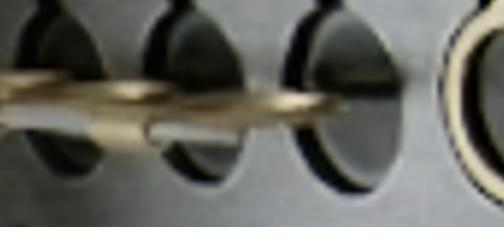

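This scene's latest camera images include none from cam_high. They are from: cam_right_wrist. cam_high's image comes with the result of a call that names it in "cameras".

Emit:
execute_actions:
  actions:
    - [[-0.0085,0.0005,0.0002,0,0,0,-0.65,-0.1,0.26,0.7,-0.65,0.1,0.26,0.7,-0.45,0,-0.95,0.6,-0.655,0.678,-0.04,0.17,0.65,-0.9,0,0,0,0,0,0,1,0,0.576,0.696,1,0,0.576,0.696,1,0,0.576,0.696,0.714,0.678,0.226,0.168,0.4,-0.6]]
    - [[-0.0085,0.0005,0.0002,0,0,0,-0.65,-0.1,0.26,0.7,-0.65,0.1,0.26,0.7,-0.45,0,-0.95,0.6,-0.655,0.678,-0.04,0.17,0.65,-0.9,0,0,0,0,0,0,1,0,0.576,0.696,1,0,0.576,0.696,1,0,0.576,0.696,0.714,0.678,0.226,0.168,0.4,-0.6]]
    - [[0.0002,0.002,0.003,0,0,0,-0.65,-0.1,0.26,0.7,-0.65,0.1,0.26,0.7,-0.45,0,-0.95,0.6,-0.655,0.678,-0.04,0.17,0.65,-0.9,0,0,0,0,0,0,1,0,0.576,0.696,1,0,0.576,0.696,1,0,0.576,0.696,0.714,0.678,0.226,0.168,0.4,-0.6]]
    - [[0.0002,0.002,0.003,0,0,0,-0.65,-0.1,0.26,0.7,-0.65,0.1,0.26,0.7,-0.45,0,-0.95,0.6,-0.655,0.678,-0.04,0.17,0.65,-0.9,0,0,0,0,0,0,1,0,0.576,0.696,1,0,0.576,0.696,1,0,0.576,0.696,0.714,0.678,0.226,0.168,0.4,-0.6]]
  cameras: ["cam_right_wrist"]

Emit:
zoom_image:
  camera: "cam_right_wrist"
  region: [395, 115, 495, 160]

Scene clock: 5967.67 s.
left_arm: end_effector_position=(+0.2258, +0.0252, +0.0832) hand_goal=(-0.650, -0.100, +0.260, +0.700, -0.650, +0.100, +0.260, +0.700, -0.450, +0.000, -0.950, +0.600, -0.654, +0.678, -0.040, +0.170) hand_measured=(-0.546, -0.090, +0.300, +0.716, -0.540, +0.096, +0.288, +0.716, -0.444, +0.000, -0.948, +0.602, -0.648, +0.680, +0.124, +0.214) hand_current_ma=(+426, +17, +124, +37, +454, -5, +75, +37, +12, +0, +5, +5, +12, +2, +454, +193) hand_state=(blocked, goal, blocked, goal, blocked, goal, blocked, goal, goal, goal, goal, goal, goal, goal, blocked, blocked) hand_current_limit=0.65 hand_speed=-0.90 end_effector_quat_wxyz=(-0.182, +0.682, +0.672, -0.223) | right_arm: end_effector_position=(+0.3598, +0.3381, +0.2325) hand_goal=(+1.000, +0.000, +0.576, +0.696, +1.000, +0.000, +0.576, +0.696, +1.000, +0.000, +0.576, +0.696, +0.714, +0.678, +0.226, +0.168) hand_measured=(+0.992, +0.002, +0.576, +0.698, +0.992, +0.002, +0.576, +0.698, +0.992, +0.002, +0.576, +0.698, +0.706, +0.678, +0.226, +0.168) hand_current_ma=(-38, +7, +3, +11, -40, +8, +2, +12, -40, +8, +2, +9, -33, -4, -5, -2) hand_state=(goal, goal, goal, goal, goal, goal, goal, goal, goal, goal, goal, goal, goal, goal, goal, goal) hand_current_limit=0.40 hand_speed=-0.60 end_effector_quat_wxyz=(-0.428, +0.796, +0.214, +0.371)
Joint positions: left_arm=[0.057 1.205 0.741 -1.691 0.019 0.078] | right_arm=[0.769 1.101 0.797 -0.084 -0.326 2.034]
Joint torques (N m): left_arm=[-1.55 -2.9 8.99 -1.13 0.1 -0.04] | right_arm=[0.03 -7.41 8.9 2.29 0.01 -0.01]
Heat: left arm: hottest elbow 50 °C; right arm: hottest elbow 64 °C.
Hand target: left_arm +0.2355, +0.0229, +0.0922; -0.186, +0.683, +0.669, -0.224 | right_arm +0.3607, +0.3396, +0.2378; -0.430, +0.789, +0.220, +0.381
Off the commanded pose: left_arm 0.013 m, 1 deg | right_arm 0.006 m, 1 deg.
joint sent to its limit (left arm) — joint 4 (wrist pitch), lower limit. The joint targets still meet the commanded pose.
Step readings (end_effector_position of left_arm | right_arm):
0: (+0.2266, +0.0295, +0.0874) | (+0.3598, +0.3381, +0.2325)
1: (+0.2266, +0.0295, +0.0874) | (+0.3598, +0.3381, +0.2325)
2: (+0.2266, +0.0295, +0.0874) | (+0.3598, +0.3381, +0.2325)
4: (+0.2266, +0.0290, +0.0873) | (+0.3598, +0.3381, +0.2325)
8: (+0.2266, +0.0285, +0.0873) | (+0.3598, +0.3381, +0.2325)
15: (+0.2266, +0.0283, +0.0873) | (+0.3598, +0.3381, +0.2325)
16: (+0.2267, +0.0282, +0.0873) | (+0.3598, +0.3381, +0.2325)
17: (+0.2267, +0.0279, +0.0873) | (+0.3598, +0.3381, +0.2325)
19: (+0.2266, +0.0273, +0.0872) | (+0.3598, +0.3381, +0.2325)
23: (+0.2267, +0.0260, +0.0872) | (+0.3598, +0.3381, +0.2325)
30: (+0.2267, +0.0254, +0.0873) | (+0.3598, +0.3381, +0.2325)
31: (+0.2267, +0.0254, +0.0873) | (+0.3598, +0.3381, +0.2325)
32: (+0.2267, +0.0254, +0.0872) | (+0.3598, +0.3381, +0.2325)
34: (+0.2266, +0.0254, +0.0868) | (+0.3598, +0.3381, +0.2325)
38: (+0.2263, +0.0253, +0.0855) | (+0.3598, +0.3381, +0.2325)
45: (+0.2263, +0.0253, +0.0852) | (+0.3598, +0.3381, +0.2325)
46: (+0.2263, +0.0253, +0.0852) | (+0.3598, +0.3381, +0.2325)
47: (+0.2263, +0.0253, +0.0851) | (+0.3598, +0.3381, +0.2325)
49: (+0.2262, +0.0253, +0.0847) | (+0.3598, +0.3381, +0.2325)
53: (+0.2259, +0.0252, +0.0835) | (+0.3598, +0.3381, +0.2325)
60: (+0.2258, +0.0252, +0.0832) | (+0.3598, +0.3381, +0.2325)
camera_calibration:
cam_right_wrist: T_world_to_cam=[[-0.114425, -0.338798, -0.933875, 0.409242], [-0.948708, -0.241617, 0.203898, 0.336378], [-0.294721, 0.909306, -0.293773, -0.00904363], [0, 0, 0, 1]] pos_world=[0.363287, 0.228148, 0.310937]
Images, in order (width x height): cam_right_wrist 672x504.

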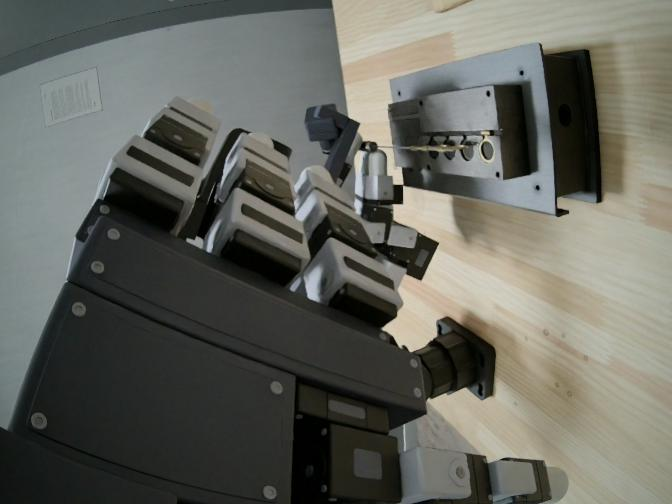

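Scaled by 5.040 from the camera's 672x504 image, which has a finer 960x720 frame.

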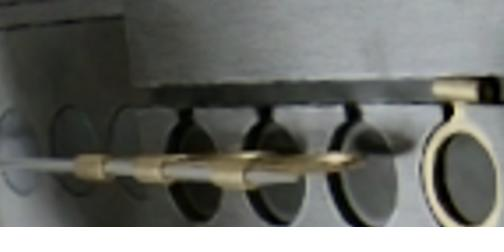

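Emit:
execute_actions:
  actions:
    - [[-0.0006,-0.0055,-0.0083,0,0,0,-0.65,-0.1,0.26,0.7,-0.65,0.1,0.26,0.7,-0.45,0,-0.95,0.6,-0.655,0.678,-0.04,0.17,0.65,-0.9,0,0,0,0,0,0,1,0,0.576,0.696,1,0,0.576,0.696,1,0,0.576,0.696,0.714,0.678,0.226,0.168,0.4,-0.6]]
    - [[0.0150,-0.0009,-0.0004,0,0,0,-0.65,-0.1,0.26,0.7,-0.65,0.1,0.26,0.7,-0.45,0,-0.95,0.6,-0.655,0.678,-0.04,0.17,0.65,-0.9,0,0,0,0,0,0,1,0,0.576,0.696,1,0,0.576,0.696,1,0,0.576,0.696,0.714,0.678,0.226,0.168,0.4,-0.6]]
  cameras: ["cam_right_wrist"]

Emit:
zoom_image:
  camera: "cam_right_wrist"
  region: [395, 115, 495, 160]

Scene clock: 6018.73 s.
left_arm: end_effector_position=(+0.2261, +0.0283, +0.0845) hand_goal=(-0.650, -0.100, +0.260, +0.700, -0.650, +0.100, +0.260, +0.700, -0.450, +0.000, -0.950, +0.600, -0.654, +0.678, -0.040, +0.170) hand_measured=(-0.546, -0.090, +0.300, +0.716, -0.540, +0.096, +0.288, +0.716, -0.444, +0.000, -0.948, +0.602, -0.648, +0.680, +0.124, +0.214) hand_current_ma=(+426, +17, +124, +37, +454, -5, +75, +37, +12, +0, +5, +5, +12, +2, +454, +193) hand_state=(blocked, goal, blocked, goal, blocked, goal, blocked, goal, goal, goal, goal, goal, goal, goal, blocked, blocked) hand_current_limit=0.65 hand_speed=-0.90 end_effector_quat_wxyz=(-0.185, +0.685, +0.670, -0.216) | right_arm: end_effector_position=(+0.3598, +0.3381, +0.2325) hand_goal=(+1.000, +0.000, +0.576, +0.696, +1.000, +0.000, +0.576, +0.696, +1.000, +0.000, +0.576, +0.696, +0.714, +0.678, +0.226, +0.168) hand_measured=(+0.992, +0.002, +0.576, +0.698, +0.992, +0.002, +0.576, +0.698, +0.992, +0.002, +0.576, +0.698, +0.706, +0.678, +0.226, +0.168) hand_current_ma=(-38, +7, +3, +11, -40, +8, +2, +12, -40, +8, +2, +9, -33, -4, -5, -2) hand_state=(goal, goal, goal, goal, goal, goal, goal, goal, goal, goal, goal, goal, goal, goal, goal, goal) hand_current_limit=0.40 hand_speed=-0.60 end_effector_quat_wxyz=(-0.428, +0.796, +0.214, +0.371)
Joint positions: left_arm=[0.06 1.199 0.741 -1.691 0.003 0.084] | right_arm=[0.769 1.101 0.797 -0.084 -0.326 2.034]
Joint torques (N m): left_arm=[1.03 -4.6 8.81 -1.03 -0.11 0.11] | right_arm=[0.03 -7.47 8.9 2.3 0.01 -0.02]
Heat: left arm: hottest elbow 50 °C; right arm: hottest elbow 64 °C.
Hand target: left_arm +0.2353, +0.0320, +0.0981; -0.186, +0.683, +0.670, -0.224 | right_arm +0.3607, +0.3396, +0.2378; -0.430, +0.789, +0.220, +0.381
Off the commanded pose: left_arm 0.017 m, 1 deg | right_arm 0.006 m, 1 deg.
joint sent to its limit (left arm) — joint 4 (wrist pitch), lower limit. The joint targets still meet the commanded pose.
Step readings (end_effector_position of left_arm | right_arm):
0: (+0.2258, +0.0252, +0.0832) | (+0.3598, +0.3381, +0.2325)
1: (+0.2258, +0.0252, +0.0832) | (+0.3598, +0.3381, +0.2325)
2: (+0.2258, +0.0252, +0.0832) | (+0.3598, +0.3381, +0.2325)
4: (+0.2258, +0.0252, +0.0832) | (+0.3598, +0.3381, +0.2325)
8: (+0.2259, +0.0253, +0.0835) | (+0.3598, +0.3381, +0.2325)
15: (+0.2261, +0.0254, +0.0844) | (+0.3598, +0.3381, +0.2325)
16: (+0.2261, +0.0254, +0.0844) | (+0.3598, +0.3381, +0.2325)
17: (+0.2260, +0.0257, +0.0844) | (+0.3598, +0.3381, +0.2325)
19: (+0.2260, +0.0267, +0.0844) | (+0.3598, +0.3381, +0.2325)
23: (+0.2260, +0.0277, +0.0845) | (+0.3598, +0.3381, +0.2325)
30: (+0.2261, +0.0283, +0.0845) | (+0.3598, +0.3381, +0.2325)
camera_calibration:
cam_right_wrist: T_world_to_cam=[[-0.114425, -0.338798, -0.933875, 0.409242], [-0.948708, -0.241617, 0.203898, 0.336378], [-0.294721, 0.909306, -0.293773, -0.00904363], [0, 0, 0, 1]] pos_world=[0.363287, 0.228148, 0.310937]
Images, in order (width x height): cam_right_wrist 672x504.

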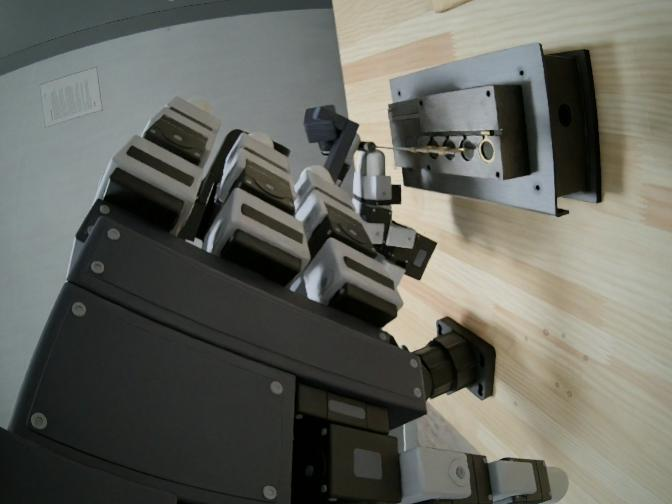

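Scaled by 5.040 from the camera's 672x504 image, which has a finer 960x720 frame.

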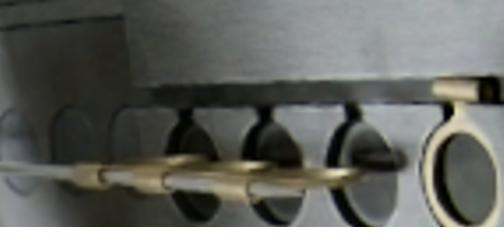

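Emit:
execute_actions:
  actions:
    - [[0,0,0,0,0,0,-0.65,-0.1,0.26,0.7,-0.65,0.1,0.26,0.7,-0.45,0,-0.95,0.6,-0.655,0.678,-0.04,0.17,0.65,-0.9,0.0377,0.1039,0.0628,0,0,0,1,0,0.576,0.696,1,0,0.576,0.696,1,0,0.576,0.696,0.714,0.678,0.226,0.168,0.4,-0.6]]
    - [[0,0,0,0,0,0,-0.65,-0.1,0.26,0.7,-0.65,0.1,0.26,0.7,-0.45,0,-0.95,0.6,-0.655,0.678,-0.04,0.17,0.65,-0.9,0.0377,0.1039,0.0628,0,0,0,1,0,0.576,0.696,1,0,0.576,0.696,1,0,0.576,0.696,0.714,0.678,0.226,0.168,0.4,-0.6]]
    - [[0,0,0,0,0,0,-0.65,-0.1,0.26,0.7,-0.65,0.1,0.26,0.7,-0.45,0,-0.95,0.6,-0.655,0.678,-0.04,0.17,0.65,-0.9,0.0377,0.1039,0.0628,0,0,0,1,0,0.576,0.696,1,0,0.576,0.696,1,0,0.576,0.696,0.714,0.678,0.226,0.168,0.4,-0.6]]
    - [[0,0,0,0,0,0,-0.65,-0.1,0.26,0.7,-0.65,0.1,0.26,0.7,-0.45,0,-0.95,0.6,-0.655,0.678,-0.04,0.17,0.65,-0.9,0,0,0,0.064,-0.041,-0.0275,1,0,0.576,0.696,1,0,0.576,0.696,1,0,0.576,0.696,0.714,0.678,0.226,0.168,0.4,-0.6]]
    - [[0,0,0,0,0,0,-0.65,-0.1,0.26,0.7,-0.65,0.1,0.26,0.7,-0.45,0,-0.95,0.6,-0.655,0.678,-0.04,0.17,0.65,-0.9,0,0,0,0.064,-0.041,-0.0275,1,0,0.576,0.696,1,0,0.576,0.696,1,0,0.576,0.696,0.714,0.678,0.226,0.168,0.4,-0.6]]
  cameras: ["cam_right_wrist","cam_high"]

Scene clock: 6048.70 s.
left_arm: end_effector_position=(+0.2261, +0.0282, +0.0845) hand_goal=(-0.650, -0.100, +0.260, +0.700, -0.650, +0.100, +0.260, +0.700, -0.450, +0.000, -0.950, +0.600, -0.654, +0.678, -0.040, +0.170) hand_measured=(-0.546, -0.090, +0.300, +0.716, -0.540, +0.096, +0.288, +0.716, -0.444, +0.000, -0.948, +0.602, -0.648, +0.680, +0.124, +0.214) hand_current_ma=(+426, +17, +124, +37, +454, -5, +75, +37, +12, +0, +5, +5, +12, +2, +454, +193) hand_state=(blocked, goal, blocked, goal, blocked, goal, blocked, goal, goal, goal, goal, goal, goal, goal, blocked, blocked) hand_current_limit=0.65 hand_speed=-0.90 end_effector_quat_wxyz=(-0.185, +0.685, +0.670, -0.216) | right_arm: end_effector_position=(+0.5585, +0.3309, +0.1475) hand_goal=(+1.000, +0.000, +0.576, +0.696, +1.000, +0.000, +0.576, +0.696, +1.000, +0.000, +0.576, +0.696, +0.714, +0.678, +0.226, +0.168) hand_measured=(+0.990, +0.002, +0.576, +0.698, +0.990, +0.002, +0.576, +0.698, +0.990, +0.002, +0.576, +0.698, +0.706, +0.678, +0.226, +0.168) hand_current_ma=(-52, +7, -3, +10, -52, +8, -2, +11, -50, +8, -2, +9, -33, -4, -5, -2) hand_state=(goal, goal, goal, goal, goal, goal, goal, goal, goal, goal, goal, goal, goal, goal, goal, goal) hand_current_limit=0.40 hand_speed=-0.60 end_effector_quat_wxyz=(-0.516, +0.714, +0.397, +0.255)
Joint positions: left_arm=[0.06 1.199 0.741 -1.691 0.003 0.084] | right_arm=[0.354 1.735 1.281 -0.416 -1.115 1.358]
Joint torques (N m): left_arm=[1.26 -4.72 8.92 -1.02 -0.09 0.14] | right_arm=[-0.38 -13.74 11.29 0.53 -0.95 0.02]
Heat: left arm: hottest elbow 50 °C; right arm: hottest elbow 64 °C.
Hand target: left_arm +0.2353, +0.0319, +0.0981; -0.186, +0.683, +0.669, -0.224 | right_arm +0.5749, +0.3365, +0.1575; -0.512, +0.708, +0.411, +0.261
Off the commanded pose: left_arm 0.017 m, 1 deg | right_arm 0.020 m, 2 deg.
joint sent to its limit (left arm) — joint 4 (wrist pitch), lower limit. The joint targets still meet the commanded pose.
Step readings (end_effector_position of left_arm | right_arm):
0: (+0.2261, +0.0282, +0.0845) | (+0.3598, +0.3381, +0.2325)
1: (+0.2261, +0.0282, +0.0845) | (+0.3598, +0.3385, +0.2328)
2: (+0.2261, +0.0282, +0.0845) | (+0.3604, +0.3401, +0.2328)
4: (+0.2261, +0.0282, +0.0845) | (+0.3682, +0.3425, +0.2296)
8: (+0.2261, +0.0282, +0.0845) | (+0.3984, +0.3278, +0.2010)
15: (+0.2261, +0.0282, +0.0845) | (+0.4127, +0.3188, +0.1686)
16: (+0.2261, +0.0282, +0.0845) | (+0.4131, +0.3201, +0.1702)
17: (+0.2261, +0.0282, +0.0845) | (+0.4143, +0.3228, +0.1723)
19: (+0.2261, +0.0282, +0.0845) | (+0.4252, +0.3297, +0.1775)
23: (+0.2261, +0.0282, +0.0845) | (+0.4654, +0.3283, +0.1772)
30: (+0.2261, +0.0282, +0.0845) | (+0.4847, +0.3204, +0.1546)
31: (+0.2261, +0.0282, +0.0845) | (+0.4848, +0.3210, +0.1538)
32: (+0.2261, +0.0282, +0.0845) | (+0.4857, +0.3235, +0.1539)
34: (+0.2261, +0.0282, +0.0845) | (+0.4963, +0.3311, +0.1555)
38: (+0.2261, +0.0282, +0.0845) | (+0.5349, +0.3319, +0.1514)
45: (+0.2261, +0.0282, +0.0845) | (+0.5548, +0.3206, +0.1304)
46: (+0.2261, +0.0282, +0.0845) | (+0.5541, +0.3220, +0.1303)
47: (+0.2261, +0.0282, +0.0845) | (+0.5510, +0.3275, +0.1315)
49: (+0.2261, +0.0282, +0.0845) | (+0.5446, +0.3372, +0.1364)
53: (+0.2261, +0.0282, +0.0845) | (+0.5461, +0.3411, +0.1465)
60: (+0.2261, +0.0282, +0.0845) | (+0.5586, +0.3301, +0.1486)
61: (+0.2261, +0.0282, +0.0845) | (+0.5582, +0.3303, +0.1478)
62: (+0.2261, +0.0282, +0.0845) | (+0.5548, +0.3334, +0.1478)
64: (+0.2261, +0.0282, +0.0845) | (+0.5471, +0.3396, +0.1482)
68: (+0.2261, +0.0282, +0.0845) | (+0.5478, +0.3397, +0.1462)
75: (+0.2261, +0.0282, +0.0845) | (+0.5558, +0.3300, +0.1426)
camera_calibration:
cam_right_wrist: T_world_to_cam=[[0.0503506, -0.33092, -0.942314, 0.256757], [-0.717237, -0.668561, 0.19646, 0.553503], [-0.695008, 0.665971, -0.271011, 0.331823], [0, 0, 0, 1]] pos_world=[0.614685, 0.234032, 0.223132]
Images, in order (width x height): cam_high 896x504, cam_right_wrist 672x504.

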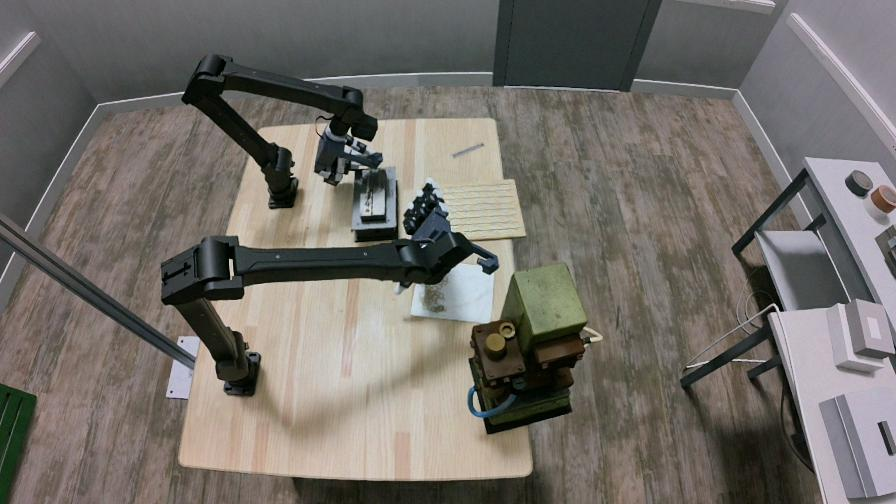

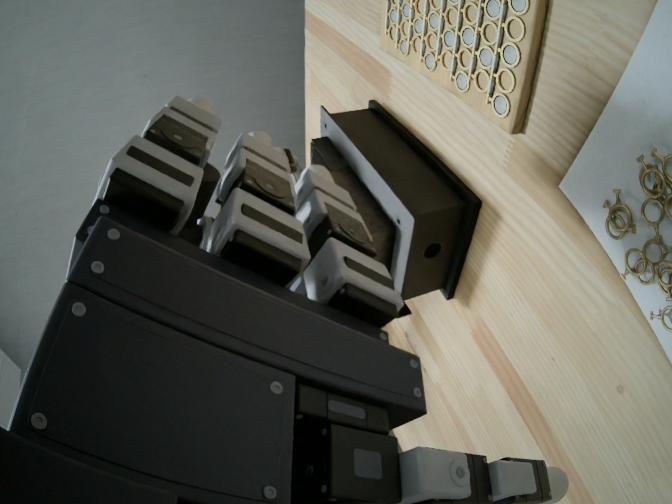

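Emit:
execute_actions:
  actions:
    - [[0,0,0,0,0,0,-0.65,-0.1,0.26,0.7,-0.65,0.1,0.26,0.7,-0.45,0,-0.95,0.6,-0.655,0.678,-0.04,0.17,0.65,-0.9,0.066,-0.0425,-0.0283,0,0,0,1,0,1,1,1,0,1,1,1,0,1,1,0.714,0.678,0.226,0.168,0.4,-0.6]]
    - [[0,0,0,0,0,0,-0.65,-0.1,0.26,0.7,-0.65,0.1,0.26,0.7,-0.45,0,-0.95,0.6,-0.655,0.678,-0.04,0.17,0.65,-0.9,0.066,-0.0425,-0.0283,0,0,0,1,0,1,1,1,0,1,1,1,0,1,1,0.714,0.678,0.226,0.168,0.4,-0.6]]
  cameras: ["cam_right_wrist"]

Scene clock: 6055.53 s.
left_arm: end_effector_position=(+0.2261, +0.0282, +0.0845) hand_goal=(-0.650, -0.100, +0.260, +0.700, -0.650, +0.100, +0.260, +0.700, -0.450, +0.000, -0.950, +0.600, -0.654, +0.678, -0.040, +0.170) hand_measured=(-0.546, -0.090, +0.300, +0.716, -0.540, +0.096, +0.288, +0.716, -0.444, +0.000, -0.948, +0.602, -0.648, +0.680, +0.124, +0.214) hand_current_ma=(+426, +17, +124, +37, +454, -5, +75, +37, +12, +0, +5, +5, +12, +2, +454, +193) hand_state=(blocked, goal, blocked, goal, blocked, goal, blocked, goal, goal, goal, goal, goal, goal, goal, blocked, blocked) hand_current_limit=0.65 hand_speed=-0.90 end_effector_quat_wxyz=(-0.185, +0.685, +0.670, -0.216) | right_arm: end_effector_position=(+0.5630, +0.3327, +0.2413) hand_goal=(+1.000, +0.000, +1.000, +1.000, +1.000, +0.000, +1.000, +1.000, +1.000, +0.000, +1.000, +1.000, +0.714, +0.678, +0.226, +0.168) hand_measured=(+0.990, +0.002, +0.994, +0.996, +0.990, +0.002, +0.994, +0.996, +0.990, +0.002, +0.994, +0.998, +0.706, +0.678, +0.226, +0.168) hand_current_ma=(-52, +7, -28, -15, -52, +8, -23, -15, -50, +8, -25, -12, -33, -4, -5, -2) hand_state=(goal, goal, goal, goal, goal, goal, goal, goal, goal, goal, goal, goal, goal, goal, goal, goal) hand_current_limit=0.40 hand_speed=-0.60 end_effector_quat_wxyz=(-0.516, +0.716, +0.400, +0.247)
Joint positions: left_arm=[0.06 1.199 0.741 -1.691 0.003 0.084] | right_arm=[0.354 1.677 1.475 -0.707 -1.117 1.328]
Joint torques (N m): left_arm=[1.26 -4.66 8.87 -1.06 -0.11 0.14] | right_arm=[-0.5 -14.97 11.79 0.46 -0.94 0.02]
Heat: left arm: hottest elbow 50 °C; right arm: hottest elbow 65 °C.
Hand target: left_arm +0.2353, +0.0319, +0.0981; -0.186, +0.683, +0.669, -0.224 | right_arm +0.5751, +0.3365, +0.2577; -0.512, +0.708, +0.411, +0.261
Off the commanded pose: left_arm 0.017 m, 1 deg | right_arm 0.021 m, 2 deg.
joint sent to its limit (left arm) — joint 4 (wrist pitch), lower limit. The joint targets still meet the commanded pose.
Step readings (end_effector_position of left_arm | right_arm):
0: (+0.2261, +0.0282, +0.0845) | (+0.5586, +0.3309, +0.1476)
1: (+0.2261, +0.0282, +0.0845) | (+0.5584, +0.3308, +0.1475)
2: (+0.2261, +0.0282, +0.0845) | (+0.5579, +0.3306, +0.1479)
4: (+0.2261, +0.0282, +0.0845) | (+0.5562, +0.3300, +0.1499)
8: (+0.2261, +0.0282, +0.0845) | (+0.5583, +0.3308, +0.1657)
15: (+0.2261, +0.0282, +0.0845) | (+0.5622, +0.3324, +0.1903)
16: (+0.2261, +0.0282, +0.0845) | (+0.5624, +0.3324, +0.1912)
17: (+0.2261, +0.0282, +0.0845) | (+0.5619, +0.3322, +0.1920)
19: (+0.2261, +0.0282, +0.0845) | (+0.5598, +0.3315, +0.1941)
23: (+0.2261, +0.0282, +0.0845) | (+0.5607, +0.3318, +0.2116)
30: (+0.2261, +0.0282, +0.0845) | (+0.5635, +0.3329, +0.2406)
camera_calibration:
cam_right_wrist: T_world_to_cam=[[0.0464215, -0.340454, -0.939114, 0.350102], [-0.707925, -0.674493, 0.209528, 0.533096], [-0.704761, 0.655096, -0.272327, 0.368493], [0, 0, 0, 1]] pos_world=[0.620839, 0.237365, 0.317437]
Images, in order (width x height): cam_right_wrist 672x504.

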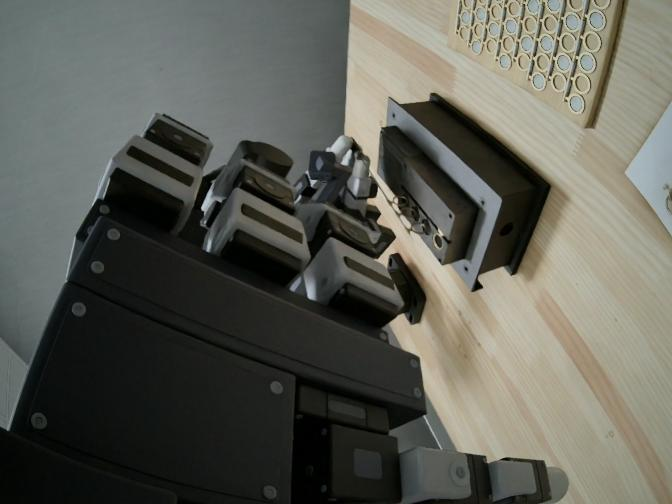

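Emit:
zoom_image:
  camera: "cam_right_wrist"
  region: [375, 175, 465, 265]

Emit:
zoom_image:
  camera: "cam_right_wrist"
  region: [380, 185, 425, 230]

Scaled by 5.600 from the camera's 672x504 image, which has a finer 960x720 frame.

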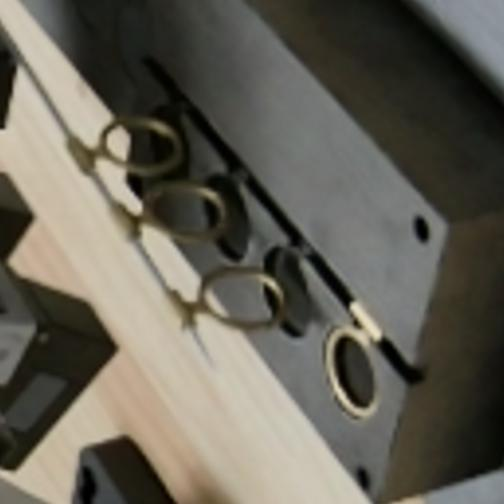

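Scaled by 11.200 from the camera's 672x504 image, which has a finer 960x720 frame.

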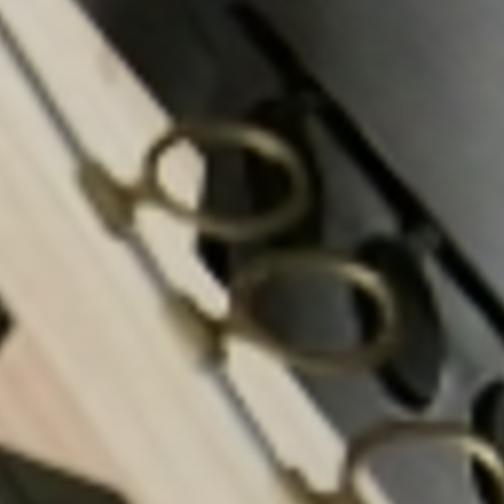

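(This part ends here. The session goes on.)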